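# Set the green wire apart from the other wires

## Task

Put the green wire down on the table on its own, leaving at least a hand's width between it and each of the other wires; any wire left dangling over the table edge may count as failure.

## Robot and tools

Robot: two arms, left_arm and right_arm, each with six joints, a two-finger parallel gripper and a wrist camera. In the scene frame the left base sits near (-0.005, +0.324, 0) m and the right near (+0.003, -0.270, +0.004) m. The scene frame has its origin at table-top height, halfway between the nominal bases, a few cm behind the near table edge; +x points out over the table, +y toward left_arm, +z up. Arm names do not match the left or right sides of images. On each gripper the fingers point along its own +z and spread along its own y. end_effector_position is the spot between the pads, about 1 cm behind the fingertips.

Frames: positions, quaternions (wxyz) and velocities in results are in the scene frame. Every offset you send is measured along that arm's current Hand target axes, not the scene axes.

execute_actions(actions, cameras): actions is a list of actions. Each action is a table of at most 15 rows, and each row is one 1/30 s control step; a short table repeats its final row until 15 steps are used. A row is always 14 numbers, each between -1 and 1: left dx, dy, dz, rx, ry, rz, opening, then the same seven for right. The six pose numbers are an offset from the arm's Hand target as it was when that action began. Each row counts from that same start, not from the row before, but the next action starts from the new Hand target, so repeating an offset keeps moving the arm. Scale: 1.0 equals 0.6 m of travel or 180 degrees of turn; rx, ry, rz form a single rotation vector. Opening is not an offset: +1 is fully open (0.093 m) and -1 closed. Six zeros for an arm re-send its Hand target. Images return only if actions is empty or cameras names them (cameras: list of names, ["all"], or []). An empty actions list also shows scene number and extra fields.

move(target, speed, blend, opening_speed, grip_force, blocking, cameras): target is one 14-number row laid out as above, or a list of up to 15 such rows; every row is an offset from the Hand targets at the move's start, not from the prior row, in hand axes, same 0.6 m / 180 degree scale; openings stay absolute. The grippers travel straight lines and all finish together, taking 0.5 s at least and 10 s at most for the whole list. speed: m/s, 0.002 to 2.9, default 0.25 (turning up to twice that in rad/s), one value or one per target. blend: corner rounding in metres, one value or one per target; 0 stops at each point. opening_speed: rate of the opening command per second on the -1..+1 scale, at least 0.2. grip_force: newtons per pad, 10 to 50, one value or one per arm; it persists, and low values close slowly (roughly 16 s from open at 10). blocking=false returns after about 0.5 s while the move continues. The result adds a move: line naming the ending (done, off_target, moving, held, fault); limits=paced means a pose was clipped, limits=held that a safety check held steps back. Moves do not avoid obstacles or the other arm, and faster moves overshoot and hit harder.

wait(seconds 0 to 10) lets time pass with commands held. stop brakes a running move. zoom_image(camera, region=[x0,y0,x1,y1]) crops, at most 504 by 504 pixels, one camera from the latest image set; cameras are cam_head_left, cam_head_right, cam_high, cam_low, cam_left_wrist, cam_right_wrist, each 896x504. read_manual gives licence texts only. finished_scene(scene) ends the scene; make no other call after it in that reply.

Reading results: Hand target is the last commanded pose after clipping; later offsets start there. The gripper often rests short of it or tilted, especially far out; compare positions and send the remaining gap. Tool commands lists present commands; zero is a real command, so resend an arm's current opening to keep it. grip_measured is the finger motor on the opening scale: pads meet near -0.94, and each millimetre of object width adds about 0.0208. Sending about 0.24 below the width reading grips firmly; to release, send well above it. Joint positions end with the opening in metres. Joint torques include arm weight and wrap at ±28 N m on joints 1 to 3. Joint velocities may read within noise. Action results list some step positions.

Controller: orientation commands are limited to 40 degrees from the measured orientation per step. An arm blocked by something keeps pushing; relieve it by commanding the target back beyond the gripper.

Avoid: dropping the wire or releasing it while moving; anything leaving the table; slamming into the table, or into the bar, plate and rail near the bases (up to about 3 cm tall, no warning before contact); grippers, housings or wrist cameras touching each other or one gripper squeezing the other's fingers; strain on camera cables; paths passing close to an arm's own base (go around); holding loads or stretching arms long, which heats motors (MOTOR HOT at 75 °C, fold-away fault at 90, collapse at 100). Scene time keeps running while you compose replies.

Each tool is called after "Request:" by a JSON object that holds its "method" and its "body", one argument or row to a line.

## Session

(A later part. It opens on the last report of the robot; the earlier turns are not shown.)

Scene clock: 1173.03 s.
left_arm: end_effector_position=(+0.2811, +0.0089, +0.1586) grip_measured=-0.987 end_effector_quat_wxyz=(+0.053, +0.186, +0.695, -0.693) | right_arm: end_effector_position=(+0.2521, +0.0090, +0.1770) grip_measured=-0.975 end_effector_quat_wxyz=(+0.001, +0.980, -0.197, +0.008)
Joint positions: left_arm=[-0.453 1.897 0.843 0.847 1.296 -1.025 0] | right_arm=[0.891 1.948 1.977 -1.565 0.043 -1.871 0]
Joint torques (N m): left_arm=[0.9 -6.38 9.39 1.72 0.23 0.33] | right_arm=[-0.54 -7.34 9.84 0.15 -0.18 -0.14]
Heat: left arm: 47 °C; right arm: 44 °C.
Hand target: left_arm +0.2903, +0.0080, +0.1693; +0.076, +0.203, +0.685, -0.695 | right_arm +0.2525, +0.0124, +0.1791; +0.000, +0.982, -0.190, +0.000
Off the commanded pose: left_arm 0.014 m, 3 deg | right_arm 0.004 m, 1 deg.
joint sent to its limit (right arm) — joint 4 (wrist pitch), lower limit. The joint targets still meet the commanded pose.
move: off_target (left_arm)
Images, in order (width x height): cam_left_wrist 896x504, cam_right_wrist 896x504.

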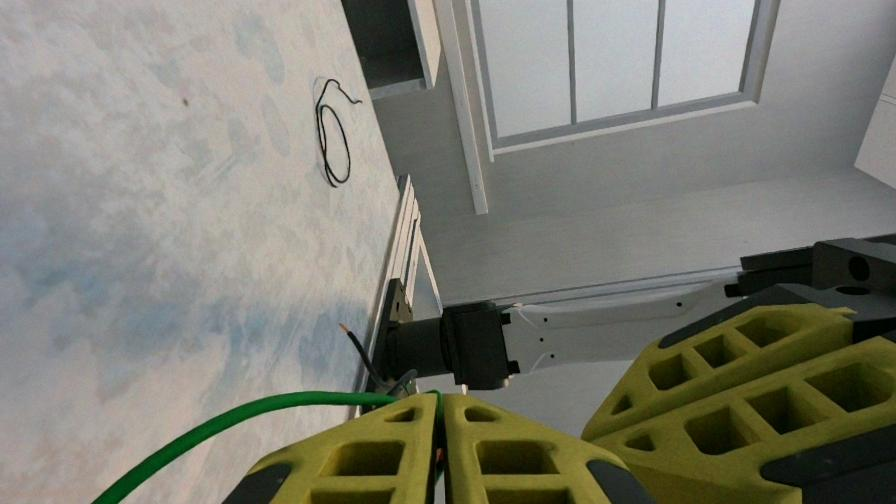

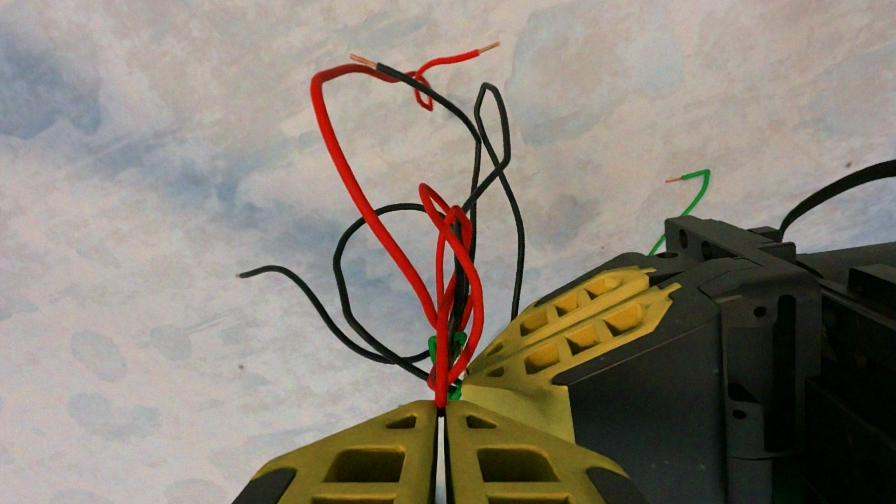

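Request:
{"method": "move", "body": {
  "target": [-0.0217,0.0382,-0.0333,0,0,0,-1, 0,0,0,0,0,0,-1],
  "speed": 0.04,
  "cameras": ["cam_left_wrist","cam_right_wrist"]
}}

Request:
{"method": "zoom_image", "body": {
  "camera": "cam_right_wrist",
  "region": [390, 270, 550, 420]
}}

Scene clock: 1177.63 s.
left_arm: end_effector_position=(+0.3044, +0.0243, +0.1440) grip_measured=-0.987 end_effector_quat_wxyz=(+0.051, +0.185, +0.693, -0.695) | right_arm: end_effector_position=(+0.2522, +0.0090, +0.1770) grip_measured=-0.975 end_effector_quat_wxyz=(+0.001, +0.980, -0.197, +0.008)
Joint positions: left_arm=[-0.386 1.98 0.904 0.825 1.366 -0.982 0] | right_arm=[0.891 1.948 1.977 -1.565 0.044 -1.871 0]
Joint torques (N m): left_arm=[0.88 -6.86 9.16 1.64 0.22 0.41] | right_arm=[-0.64 -7.32 9.85 0.17 -0.19 -0.11]
Heat: left arm: 47 °C; right arm: 44 °C.
Hand target: left_arm +0.3146, +0.0243, +0.1537; +0.077, +0.203, +0.685, -0.695 | right_arm +0.2525, +0.0124, +0.1791; +0.000, +0.982, -0.190, +0.000
Off the commanded pose: left_arm 0.014 m, 4 deg | right_arm 0.004 m, 1 deg.
joint sent to its limit (right arm) — joint 4 (wrist pitch), lower limit. The joint targets still meet the commanded pose.
move: off_target (left_arm)
Images, in order (width x height): cam_left_wrist 896x504, cam_right_wrist 896x504.

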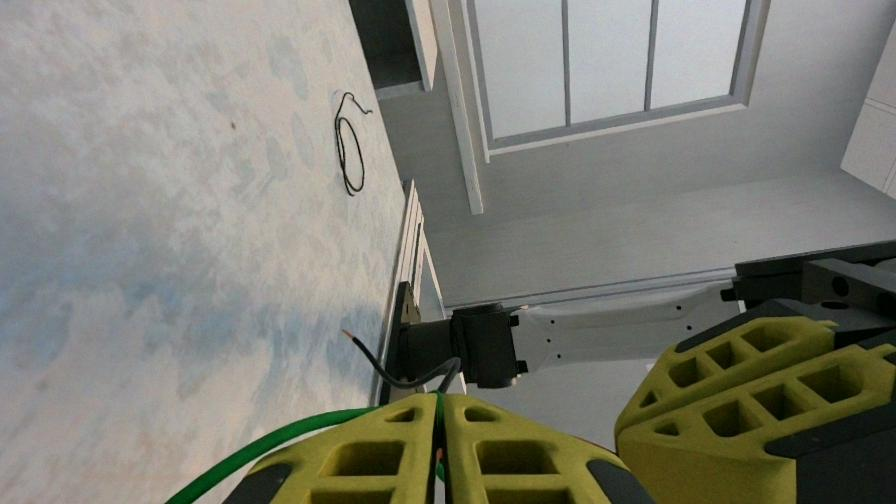

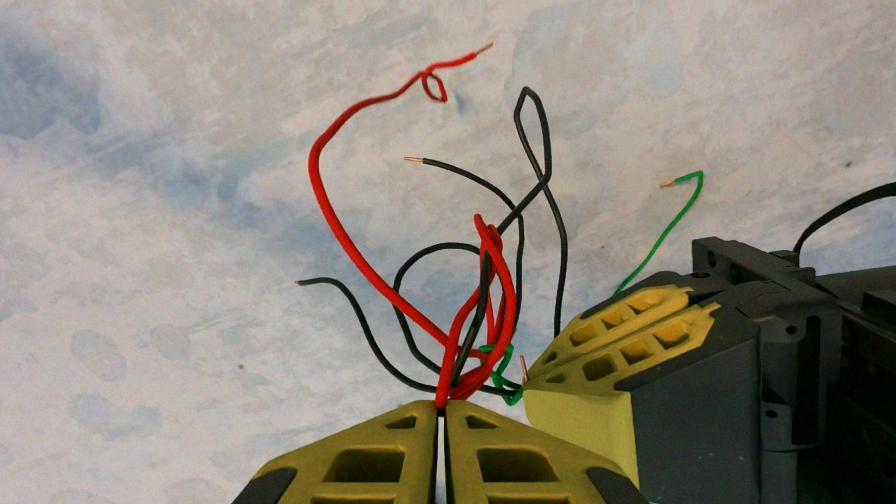

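Scaled by 3.150 from the camera's 896x504 image, which has a finer 1280x720 frame.

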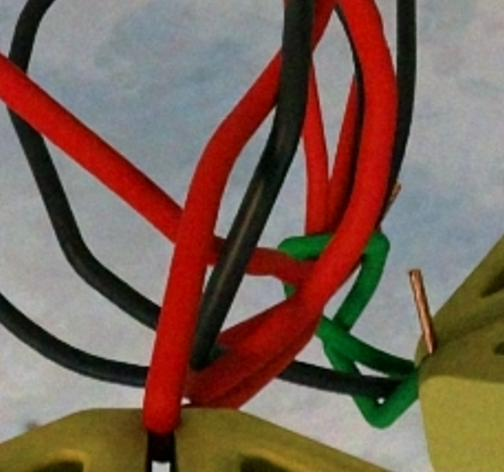

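Request:
{"method": "move", "body": {
  "target": [-0.0075,0.0313,-0.0583,0,0,0,-1, 0,0,0,0,0,0,-1],
  "speed": 0.04,
  "cameras": ["cam_left_wrist","cam_right_wrist"]
}}

Request:
{"method": "zoom_image", "body": {
  "camera": "cam_right_wrist",
  "region": [400, 250, 600, 410]
}}

Scene clock: 1181.57 s.
left_arm: end_effector_position=(+0.3237, +0.0566, +0.1285) grip_measured=-0.987 end_effector_quat_wxyz=(+0.054, +0.180, +0.692, -0.697) | right_arm: end_effector_position=(+0.2531, +0.0101, +0.1770) grip_measured=-0.975 end_effector_quat_wxyz=(-0.002, +0.980, -0.197, +0.010)
Joint positions: left_arm=[-0.286 2.024 0.94 0.698 1.453 -0.846 0] | right_arm=[0.891 1.948 1.977 -1.559 0.044 -1.871 0]
Joint torques (N m): left_arm=[0.8 -7.38 8.92 1.56 0.39 0.36] | right_arm=[-0.53 -7.38 9.78 0.09 -0.17 -0.11]
Heat: left arm: 47 °C; right arm: 44 °C.
Hand target: left_arm +0.3321, +0.0571, +0.1389; +0.076, +0.203, +0.685, -0.695 | right_arm +0.2524, +0.0123, +0.1791; +0.001, +0.982, -0.190, +0.000
Off the commanded pose: left_arm 0.013 m, 4 deg | right_arm 0.003 m, 1 deg.
joint sent to its limit (right arm) — joint 4 (wrist pitch), lower limit. The joint targets still meet the commanded pose.
move: off_target (left_arm)
Images, in order (width x height): cam_left_wrist 896x504, cam_right_wrist 896x504.

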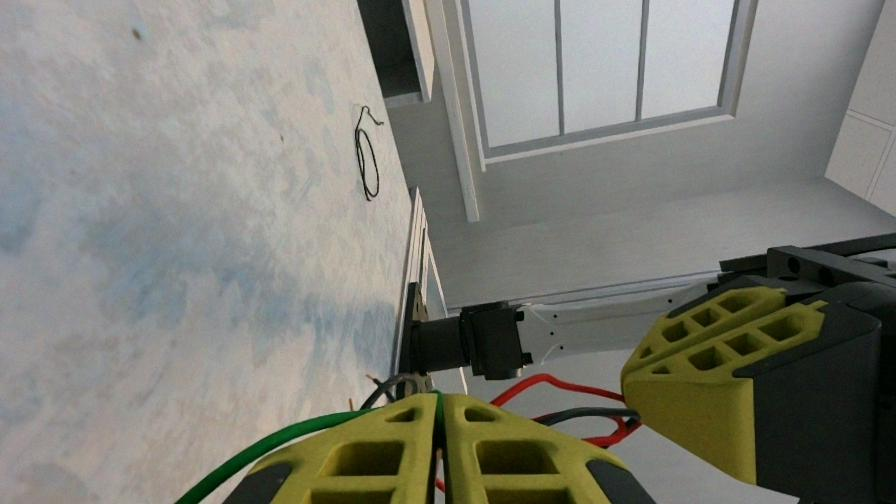

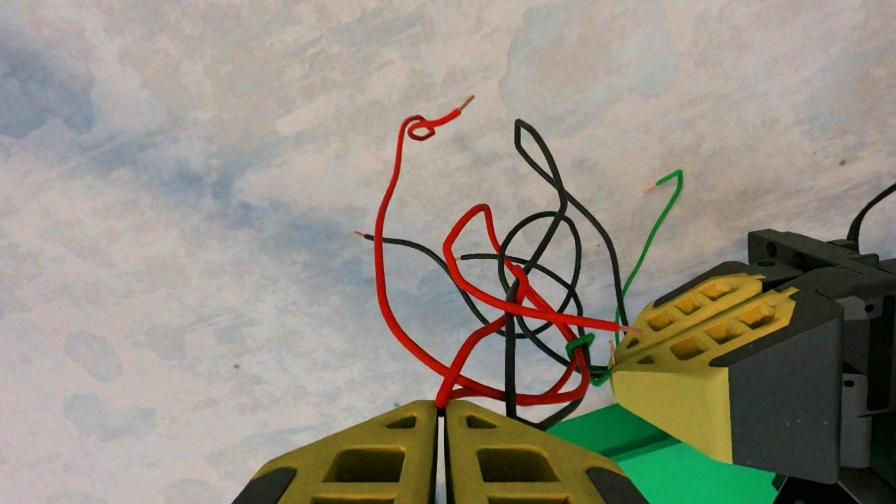

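Scaled by 2.520 from the camera's 896x504 image, which has a finer 1280x720 frame.

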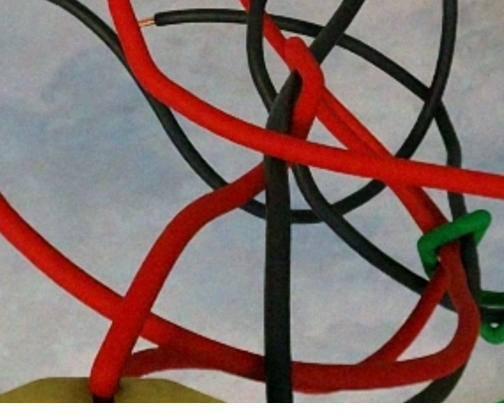

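Request:
{"method": "zoom_image", "body": {
  "camera": "cam_right_wrist",
  "region": [530, 300, 650, 410]
}}

Scaled by 4.200 from the camera's 896x504 image, which has a finer 1280x720 frame.

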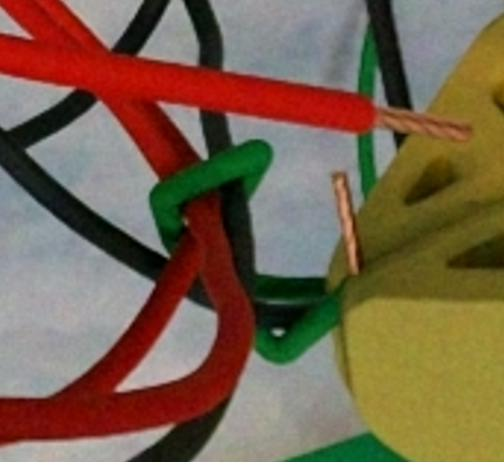

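Request:
{"method": "zoom_image", "body": {
  "camera": "cam_right_wrist",
  "region": [555, 325, 625, 395]
}}

Request:
{"method": "zoom_image", "body": {
  "camera": "cam_right_wrist",
  "region": [350, 80, 650, 420]
}}

Scaled by 7.200 from the camera's 896x504 image, which has a finer 1280x720 frame.

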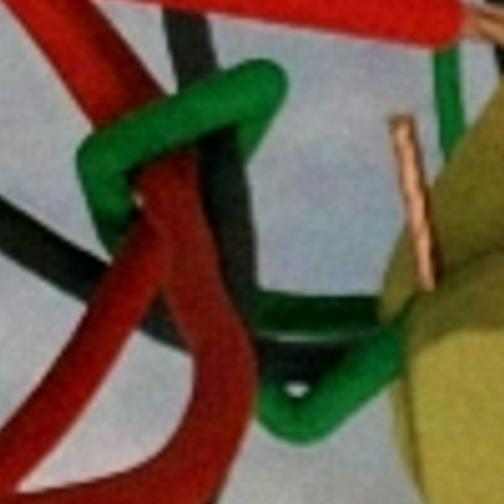

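Scaled by 1.482 from the camera's 896x504 image, which has a finer 1280x720 frame.

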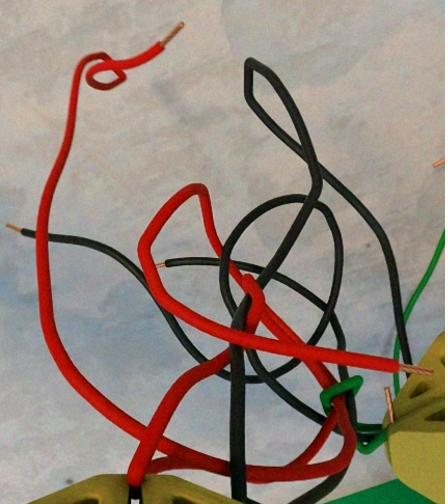

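Request:
{"method": "move", "body": {
  "target": [0.0318,-0.0113,-0.0954,0,0,0,-1, 0,0,0,0,0,0,-1],
  "speed": 0.05,
  "cameras": ["cam_left_wrist","cam_right_wrist"]
}}

Request:
{"method": "zoom_image", "body": {
  "camera": "cam_right_wrist",
  "region": [350, 50, 750, 420]
}}

Scene clock: 1191.30 s.
left_arm: end_effector_position=(+0.3219, +0.1113, +0.1289) grip_measured=-0.987 end_effector_quat_wxyz=(+0.069, +0.165, +0.680, -0.712) | right_arm: end_effector_position=(+0.2542, +0.0114, +0.1770) grip_measured=-0.975 end_effector_quat_wxyz=(-0.005, +0.980, -0.197, +0.011)
Joint positions: left_arm=[-0.139 1.975 0.873 0.584 1.572 -0.709 0] | right_arm=[0.891 1.948 1.977 -1.552 0.044 -1.871 0]
Joint torques (N m): left_arm=[1.35 -9.36 4.6 1.53 0.41 0.35] | right_arm=[-0.47 -7.35 9.88 0.06 -0.17 -0.12]
Heat: left arm: 47 °C; right arm: 44 °C.
Hand target: left_arm +0.3223, +0.1169, +0.1391; +0.077, +0.203, +0.685, -0.695 | right_arm +0.2524, +0.0123, +0.1791; +0.001, +0.982, -0.190, +0.000
Off the commanded pose: left_arm 0.012 m, 5 deg | right_arm 0.003 m, 2 deg.
joint sent to its limit (left arm) — joint 5 (wrist yaw), upper limit. The joint targets are off in orientation, not in position.
joint sent to its limit (right arm) — joint 4 (wrist pitch), lower limit. The joint targets still meet the commanded pose.
move: off_target (left_arm)
Images, in order (width x height): cam_left_wrist 896x504, cam_right_wrist 896x504.

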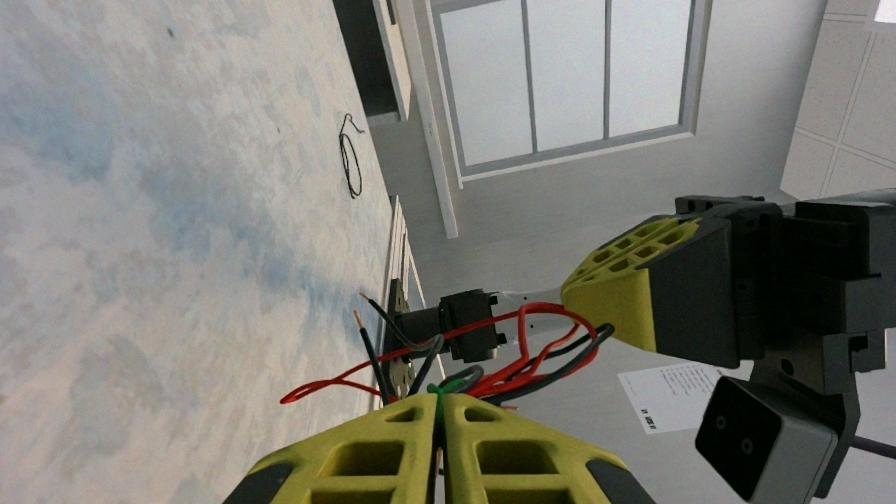

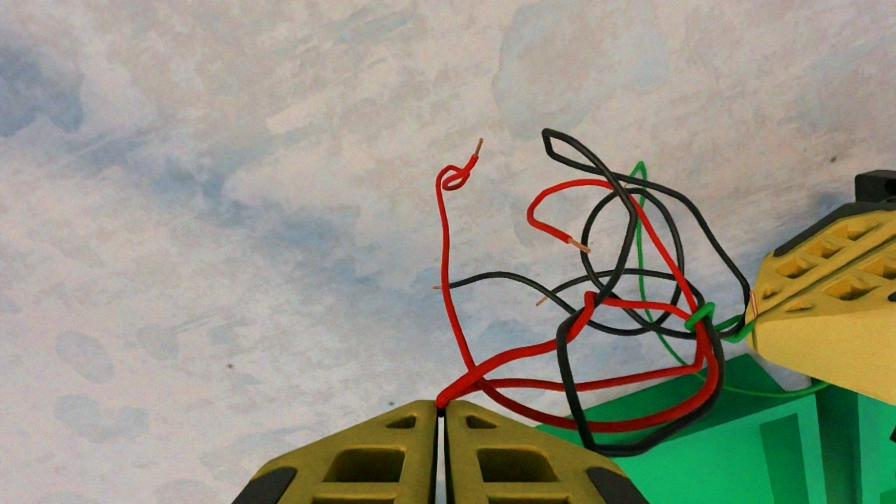

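Scaled by 1.260 from the camera's 896x504 image, which has a finer 1280x720 frame.

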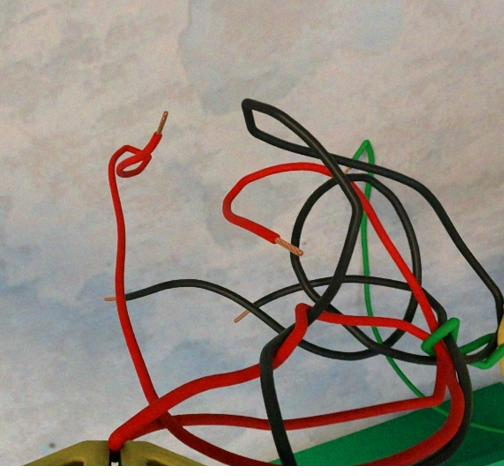

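Request:
{"method": "zoom_image", "body": {
  "camera": "cam_right_wrist",
  "region": [660, 270, 790, 400]
}}

Scaled by 3.877 from the camera's 896x504 image, which has a finer 1280x720 frame.

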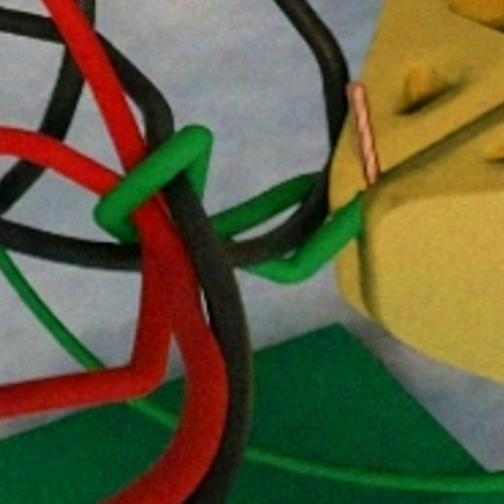

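Request:
{"method": "move", "body": {
  "target": [0,0,0,0,0,0,-1, -0.0306,0.1921,0,0,0,0,-1],
  "speed": 0.06,
  "cameras": ["cam_left_wrist","cam_right_wrist"]
}}

Request:
{"method": "zoom_image", "body": {
  "camera": "cam_right_wrist",
  "region": [396, 40, 896, 440]
}}

Scene clock: 1197.47 s.
left_arm: end_effector_position=(+0.3215, +0.1119, +0.1293) grip_measured=-0.988 end_effector_quat_wxyz=(+0.069, +0.165, +0.678, -0.713) | right_arm: end_effector_position=(+0.2033, -0.0762, +0.1706) grip_measured=-0.975 end_effector_quat_wxyz=(-0.004, +0.981, -0.196, +0.008)
Joint positions: left_arm=[-0.138 1.975 0.873 0.584 1.577 -0.709 0] | right_arm=[0.823 1.545 1.464 -1.444 0.036 -1.941 0]
Joint torques (N m): left_arm=[1.24 -9.35 4.49 1.56 0.35 0.33] | right_arm=[-0.84 -8.31 7.04 -0.26 -0.13 -0.13]
Heat: left arm: 49 °C; right arm: 44 °C.
Hand target: left_arm +0.3223, +0.1170, +0.1391; +0.077, +0.203, +0.685, -0.695 | right_arm +0.1925, -0.0878, +0.1792; +0.000, +0.982, -0.190, +0.000
Off the commanded pose: left_arm 0.011 m, 5 deg | right_arm 0.018 m, 1 deg.
joint read past its limit (left arm) — joint 5 (wrist yaw), upper limit.
joint sent to its limit (left arm) — joint 5 (wrist yaw), upper limit. The joint targets are off in orientation, not in position.
move: off_target (left_arm, right_arm)
Images, in order (width x height): cam_left_wrist 896x504, cam_right_wrist 896x504.

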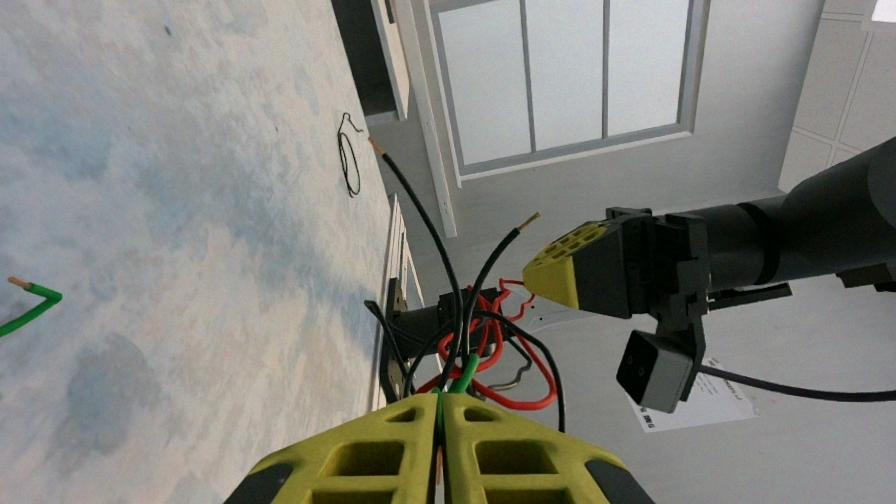

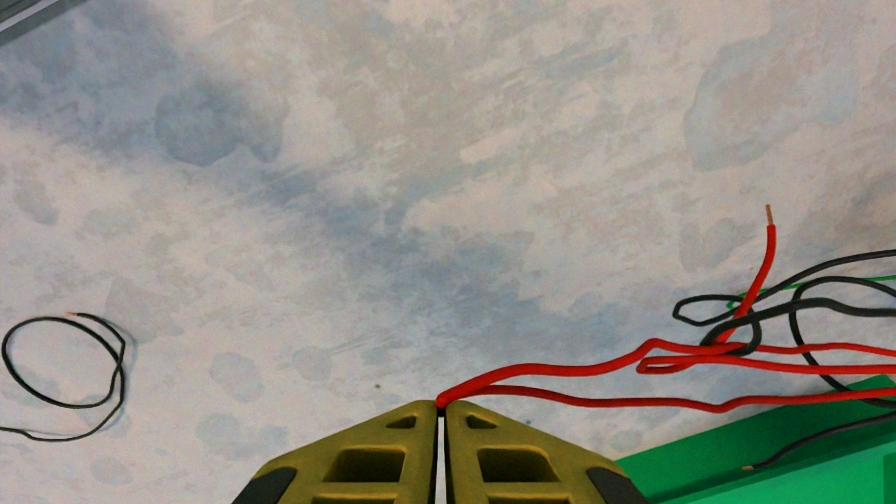

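Scaled by 1.008 from the camera's 896x504 image, which has a finer 1280x720 frame.

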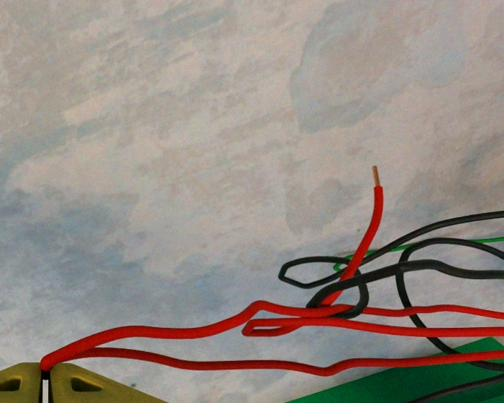

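Request:
{"method": "execute_actions", "body": {
  "actions": [],
  "cameras": ["cam_high","cam_head_left","cam_low"]
}}

Request:
{"method": "zoom_image", "body": {
  "camera": "cam_high",
  "region": [300, 200, 520, 380]
}}

Request:
{"method": "zoom_image", "body": {
  "camera": "cam_head_left",
  "region": [300, 200, 700, 450]
}}

Scene clock: 1198.67 s.
left_arm: end_effector_position=(+0.3215, +0.1119, +0.1293) grip_measured=-0.988 end_effector_quat_wxyz=(+0.069, +0.165, +0.678, -0.713) | right_arm: end_effector_position=(+0.2033, -0.0762, +0.1706) grip_measured=-0.975 end_effector_quat_wxyz=(-0.004, +0.981, -0.196, +0.008)
Joint positions: left_arm=[-0.138 1.975 0.873 0.584 1.577 -0.709 0] | right_arm=[0.823 1.545 1.464 -1.444 0.036 -1.942 0]
Joint velocities: within noise
Joint torques (N m): left_arm=[1.24 -9.35 4.51 1.56 0.35 0.33] | right_arm=[-0.88 -8.28 6.95 -0.24 -0.16 -0.11]
Heat: left arm: 49 °C; right arm: 44 °C.
Hand target: left_arm +0.3223, +0.1170, +0.1391; +0.077, +0.203, +0.685, -0.695 | right_arm +0.1925, -0.0878, +0.1792; +0.000, +0.982, -0.190, +0.000
Tool commands: left_gripper/opening=-1.0 right_gripper/opening=-1.0
Off the commanded pose: left_arm 0.011 m, 5 deg | right_arm 0.018 m, 1 deg.
joint read past its limit (left arm) — joint 5 (wrist yaw), upper limit.
Images, in order (width x height): cam_head_left 896x504, cam_high 896x504, cam_low 896x504.

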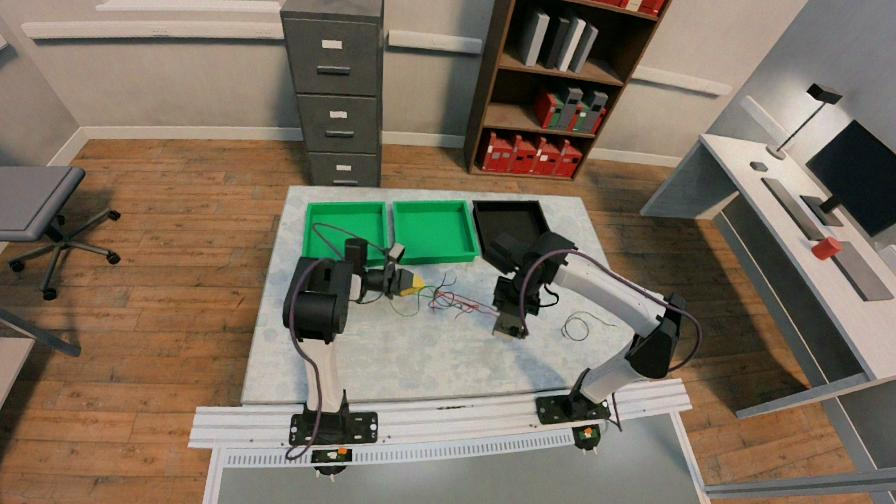

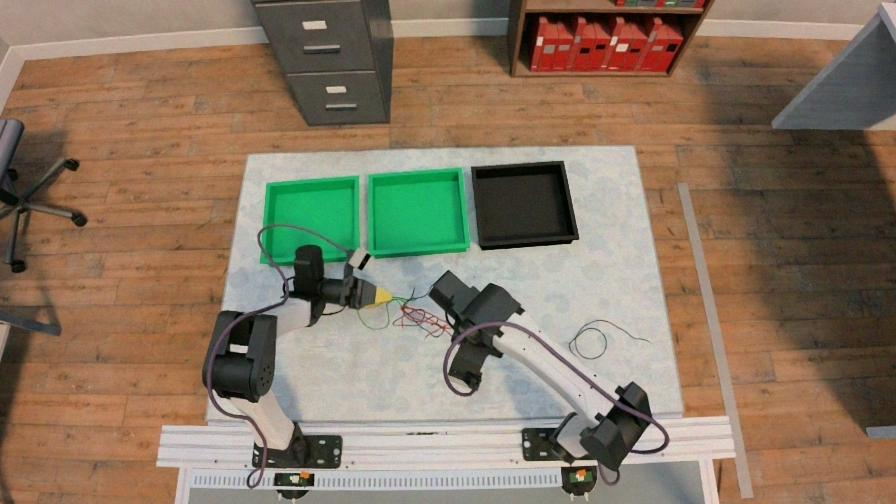

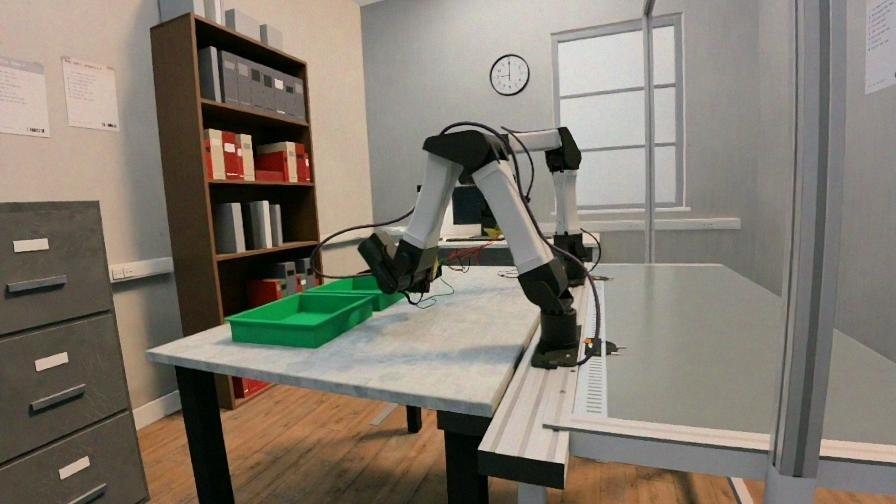

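Scaled by 2.291 from the camera's 896x504 image, which has a finer 1280x720 frame.

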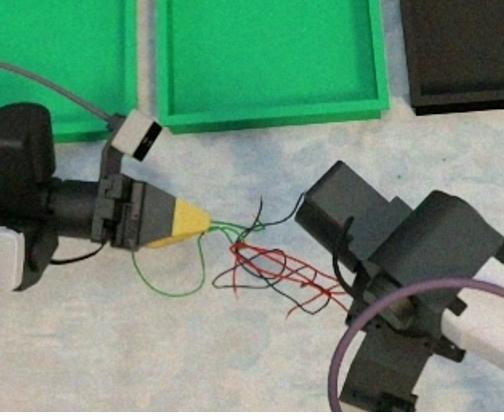

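Scaled by 1.260 from the camera's 896x504 image, which has a finer 1280x720 frame.

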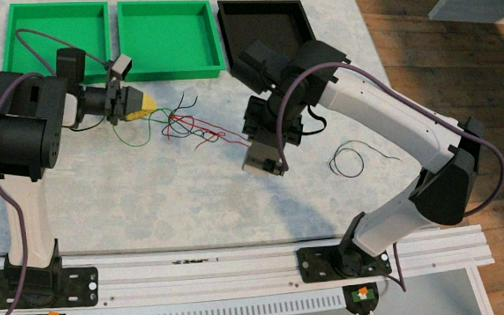

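Request:
{"method": "zoom_image", "body": {
  "camera": "cam_high",
  "region": [370, 270, 470, 350]
}}

Request:
{"method": "zoom_image", "body": {
  "camera": "cam_head_left",
  "region": [390, 260, 510, 340]
}}

Scaled by 5.040 from the camera's 896x504 image, which has a finer 1280x720 frame.

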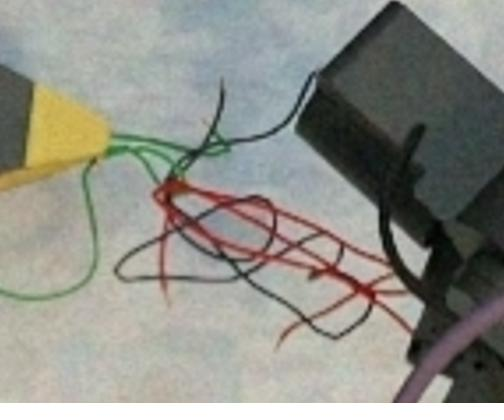

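Scaled by 4.200 from the camera's 896x504 image, which has a finer 1280x720 frame.

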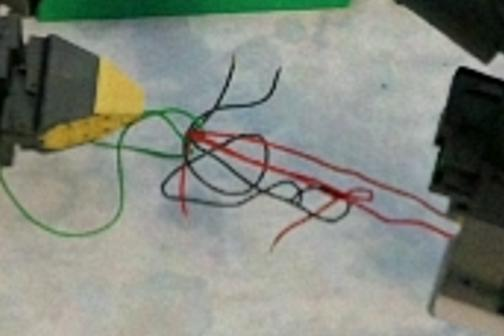

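Request:
{"method": "execute_actions", "body": {
  "actions": [],
  "cameras": ["cam_left_wrist"]
}}

Request:
{"method": "zoom_image", "body": {
  "camera": "cam_left_wrist",
  "region": [360, 260, 580, 420]
}}

Scene clock: 1201.63 s.
left_arm: end_effector_position=(+0.3215, +0.1119, +0.1293) grip_measured=-0.988 end_effector_quat_wxyz=(+0.069, +0.165, +0.678, -0.713) | right_arm: end_effector_position=(+0.2033, -0.0762, +0.1706) grip_measured=-0.975 end_effector_quat_wxyz=(-0.004, +0.981, -0.196, +0.008)
Joint positions: left_arm=[-0.138 1.975 0.873 0.584 1.577 -0.709 0] | right_arm=[0.823 1.545 1.464 -1.444 0.036 -1.942 0]
Joint velocities: within noise
Joint torques (N m): left_arm=[1.24 -9.36 4.51 1.56 0.36 0.33] | right_arm=[-0.76 -8.38 6.91 -0.27 -0.14 -0.12]
Heat: left arm: 50 °C; right arm: 44 °C.
Hand target: left_arm +0.3223, +0.1170, +0.1391; +0.077, +0.203, +0.685, -0.695 | right_arm +0.1925, -0.0878, +0.1792; +0.000, +0.982, -0.190, +0.000
Tool commands: left_gripper/opening=-1.0 right_gripper/opening=-1.0
Off the commanded pose: left_arm 0.011 m, 5 deg | right_arm 0.018 m, 1 deg.
joint read past its limit (left arm) — joint 5 (wrist yaw), upper limit.
Images, in order (width x height): cam_left_wrist 896x504.

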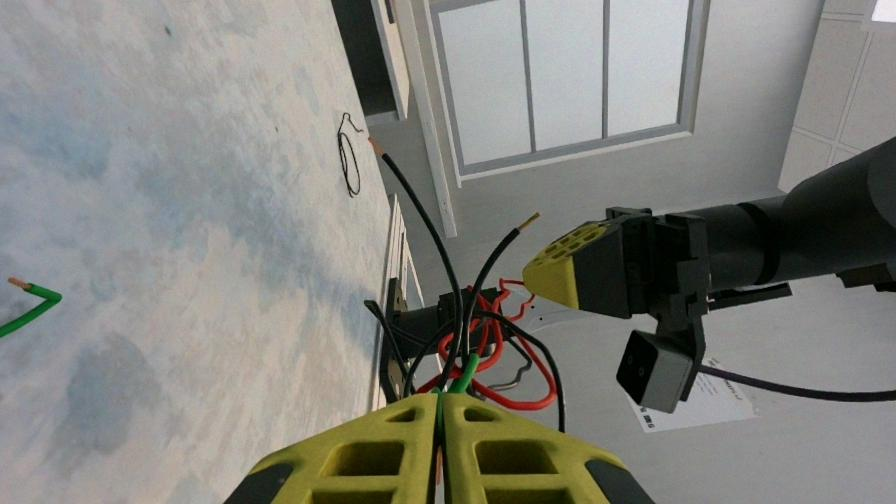

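Scaled by 2.291 from the camera's 896x504 image, which has a finer 1280x720 frame.

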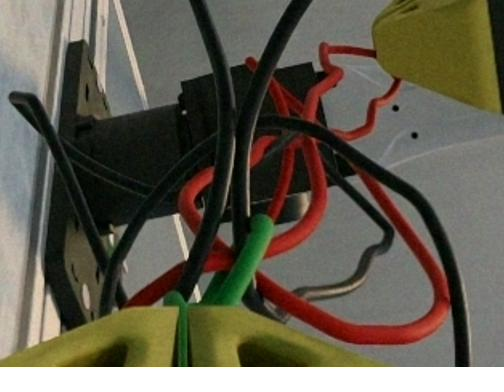

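Request:
{"method": "move", "body": {
  "target": [0,0,0,0,0,0,-1, 0,0,0,0.1667,0,0,-1],
  "speed": 0.25,
  "cameras": ["cam_right_wrist"]
}}

Request:
{"method": "zoom_image", "body": {
  "camera": "cam_right_wrist",
  "region": [560, 240, 760, 380]
}}

Scene clock: 1205.57 s.
left_arm: end_effector_position=(+0.3215, +0.1119, +0.1293) grip_measured=-0.988 end_effector_quat_wxyz=(+0.069, +0.165, +0.678, -0.713) | right_arm: end_effector_position=(+0.1966, -0.0863, +0.1746) grip_measured=-0.975 end_effector_quat_wxyz=(-0.243, +0.949, -0.193, +0.050)
Joint positions: left_arm=[-0.138 1.975 0.873 0.584 1.577 -0.709 0] | right_arm=[0.644 1.106 1.031 -1.024 -0.231 -2.067 0]
Joint torques (N m): left_arm=[1.24 -9.35 4.49 1.56 0.35 0.33] | right_arm=[-1.01 -4.36 7.91 1.05 -0.4 -0.06]
Heat: left arm: 51 °C; right arm: 44 °C.
Hand target: left_arm +0.3223, +0.1170, +0.1391; +0.077, +0.203, +0.685, -0.695 | right_arm +0.1925, -0.0878, +0.1792; -0.254, +0.949, -0.183, +0.049
Off the commanded pose: left_arm 0.011 m, 5 deg | right_arm 0.006 m, 2 deg.
joint read past its limit (left arm) — joint 5 (wrist yaw), upper limit.
joint sent to its limit (left arm) — joint 5 (wrist yaw), upper limit. The joint targets are off in orientation, not in position.
joint sent to its limit (right arm) — joint 6 (wrist roll), lower limit. The joint targets still meet the commanded pose.
move: off_target (left_arm)
Images, in order (width x height): cam_right_wrist 896x504.

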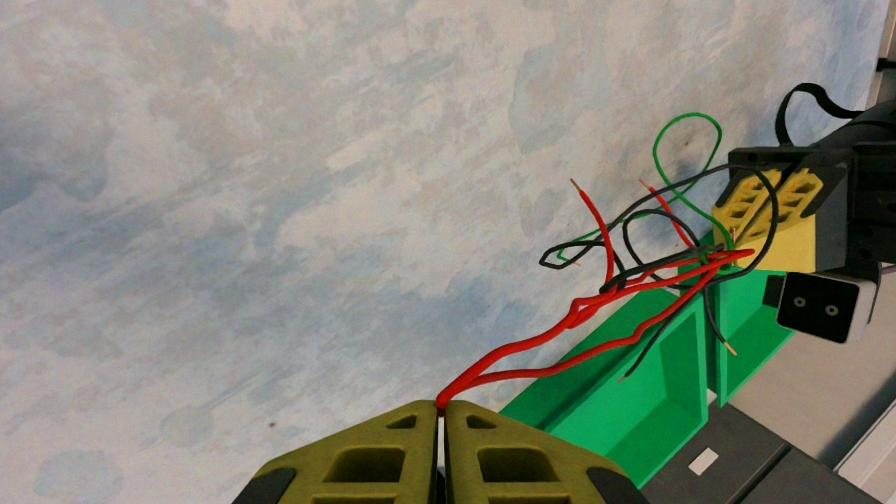

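Scaled by 2.520 from the camera's 896x504 image, which has a finer 1280x720 frame.

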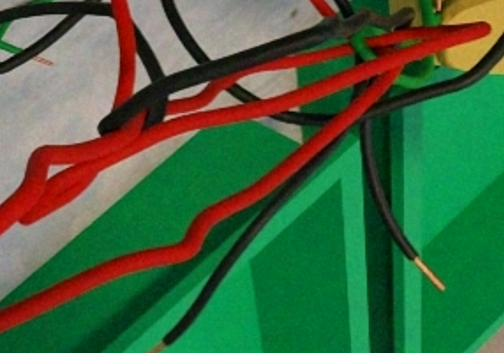

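Request:
{"method": "zoom_image", "body": {
  "camera": "cam_right_wrist",
  "region": [670, 200, 790, 290]
}}

Request:
{"method": "zoom_image", "body": {
  "camera": "cam_right_wrist",
  "region": [500, 90, 800, 300]
}}

Scaled by 4.200 from the camera's 896x504 image, which has a finer 1280x720 frame.

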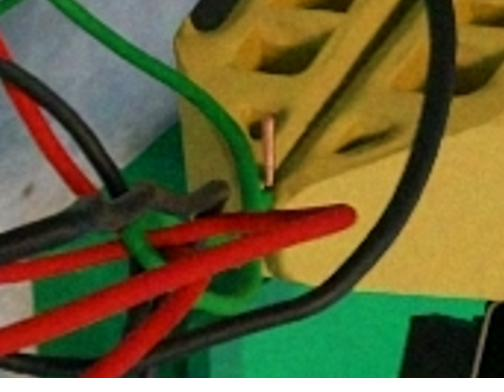

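Scaled by 1.680 from the camera's 896x504 image, which has a finer 1280x720 frame.

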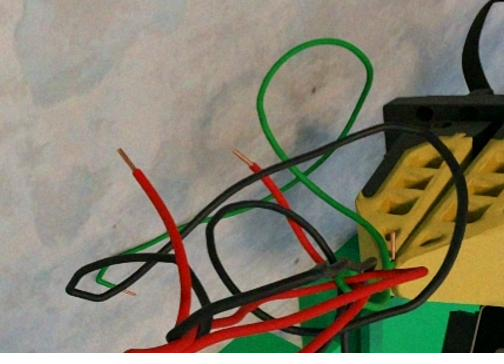

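Request:
{"method": "move", "body": {
  "target": [0,0,0,0,0,0,-1, -0.0368,0.115,-0.0664,-0.08,0,0,-1],
  "speed": 0.06,
  "cameras": ["cam_right_wrist","cam_left_wrist"]
}}

Request:
{"method": "zoom_image", "body": {
  "camera": "cam_right_wrist",
  "region": [640, 150, 896, 350]
}}

Scene clock: 1211.43 s.
left_arm: end_effector_position=(+0.3215, +0.1119, +0.1293) grip_measured=-0.988 end_effector_quat_wxyz=(+0.069, +0.165, +0.678, -0.713) | right_arm: end_effector_position=(+0.1550, -0.1426, +0.1722) grip_measured=-0.975 end_effector_quat_wxyz=(-0.141, +0.966, -0.213, +0.044)
Joint positions: left_arm=[-0.138 1.975 0.873 0.584 1.577 -0.709 0] | right_arm=[0.646 0.999 1.039 -1.306 -0.1 -2.067 0]
Joint torques (N m): left_arm=[1.24 -9.35 4.49 1.56 0.35 0.33] | right_arm=[0.09 -2.84 10.33 -0.09 0 -0.11]
Heat: left arm: 52 °C; right arm: 43 °C.
Hand target: left_arm +0.3223, +0.1170, +0.1391; +0.077, +0.203, +0.685, -0.695 | right_arm +0.1424, -0.1535, +0.1793; -0.133, +0.973, -0.188, +0.026
Off the commanded pose: left_arm 0.011 m, 5 deg | right_arm 0.018 m, 4 deg.
joint read past its limit (left arm) — joint 5 (wrist yaw), upper limit.
joint sent to its limit (left arm) — joint 5 (wrist yaw), upper limit. The joint targets are off in orientation, not in position.
joint sent to its limit (right arm) — joint 6 (wrist roll), lower limit. The joint targets are off in orientation, not in position.
move: off_target (left_arm, right_arm)
Images, in order (width x height): cam_left_wrist 896x504, cam_right_wrist 896x504.

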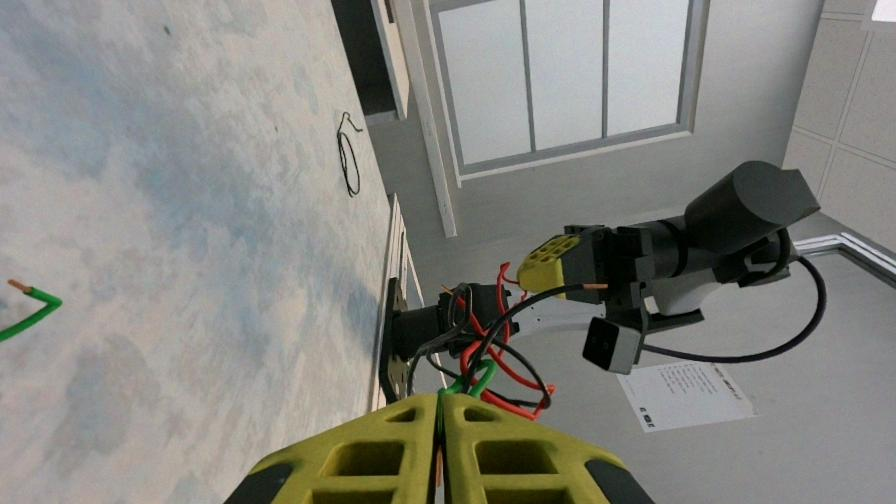

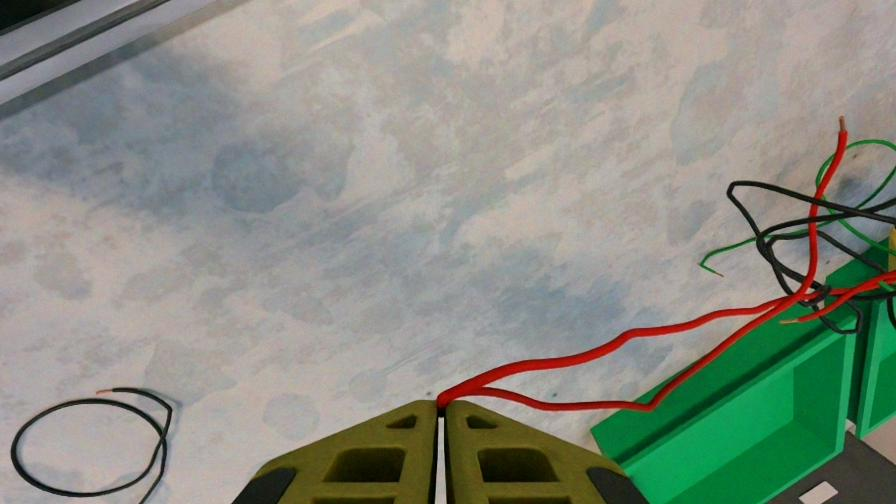

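Scaled by 1.969 from the camera's 896x504 image, which has a finer 1280x720 frame.

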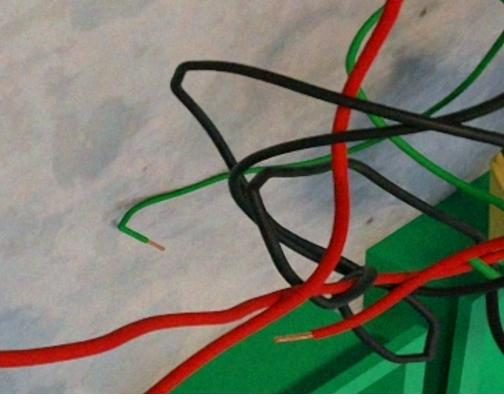

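Request:
{"method": "move", "body": {
  "target": [0,0,0,0,0,0,-1, 0.2297,0.13,-0.0373,-0.0779,0.0467,0.3426,-1],
  "speed": 0.12,
  "cameras": ["cam_right_wrist","cam_left_wrist","cam_high"]
}}

Request:
{"method": "zoom_image", "body": {
  "camera": "cam_high",
  "region": [360, 250, 560, 370]
}}

Scene clock: 1220.43 s.
left_arm: end_effector_position=(+0.3228, +0.1134, +0.1290) grip_measured=-0.988 end_effector_quat_wxyz=(+0.071, +0.163, +0.679, -0.712) | right_arm: end_effector_position=(+0.2418, -0.2716, +0.1745) grip_measured=-0.975 end_effector_quat_wxyz=(-0.016, +0.751, -0.661, -0.007)
Joint positions: left_arm=[-0.133 1.975 0.873 0.584 1.575 -0.709 0] | right_arm=[-0.022 1.389 1.345 -1.476 -0.039 -1.736 0]
Joint torques (N m): left_arm=[0.87 -9.35 4.51 1.56 0.38 0.33] | right_arm=[-1.25 -3.26 10.19 0 0.25 0.17]
Heat: left arm: 53 °C; right arm: 42 °C.
Hand target: left_arm +0.3223, +0.1170, +0.1391; +0.077, +0.203, +0.685, -0.695 | right_arm +0.2400, -0.2801, +0.1799; +0.000, +0.744, -0.669, +0.000
Off the commanded pose: left_arm 0.011 m, 5 deg | right_arm 0.010 m, 2 deg.
joint sent to its limit (left arm) — joint 5 (wrist yaw), upper limit. The joint targets are off in orientation, not in position.
move: off_target (left_arm)
Images, in order (width x height): cam_high 896x504, cam_left_wrist 896x504, cam_right_wrist 896x504.

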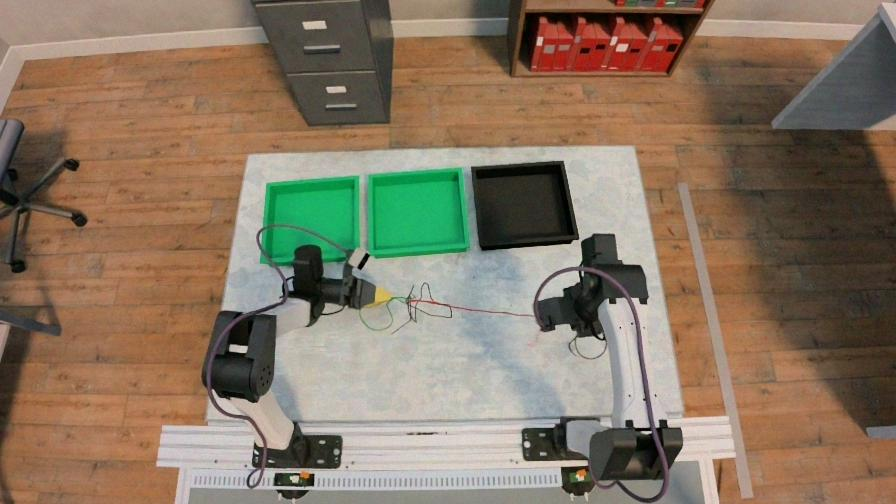

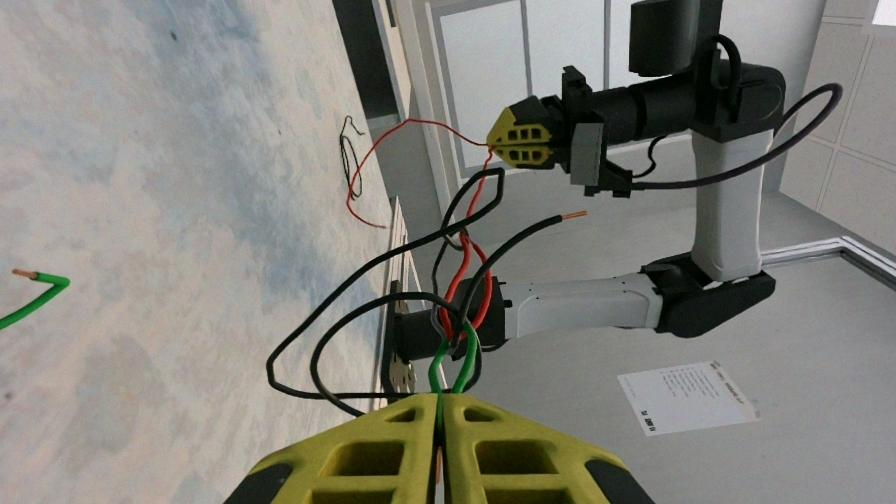

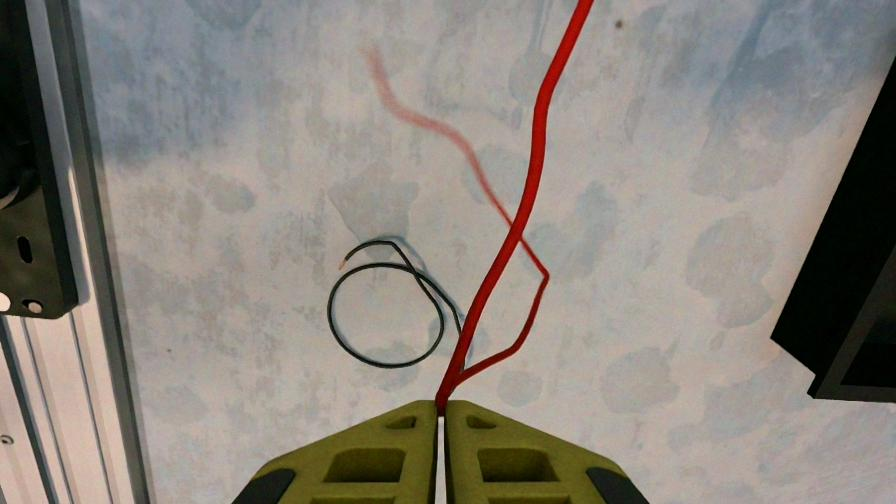

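Scaled by 2.520 from the camera's 896x504 image, which has a finer 1280x720 frame.

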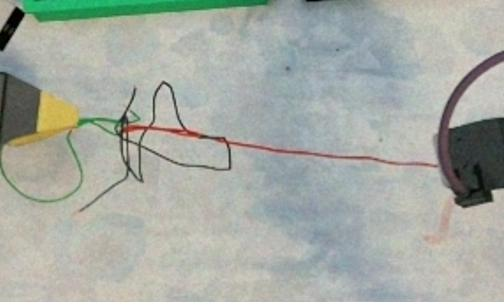

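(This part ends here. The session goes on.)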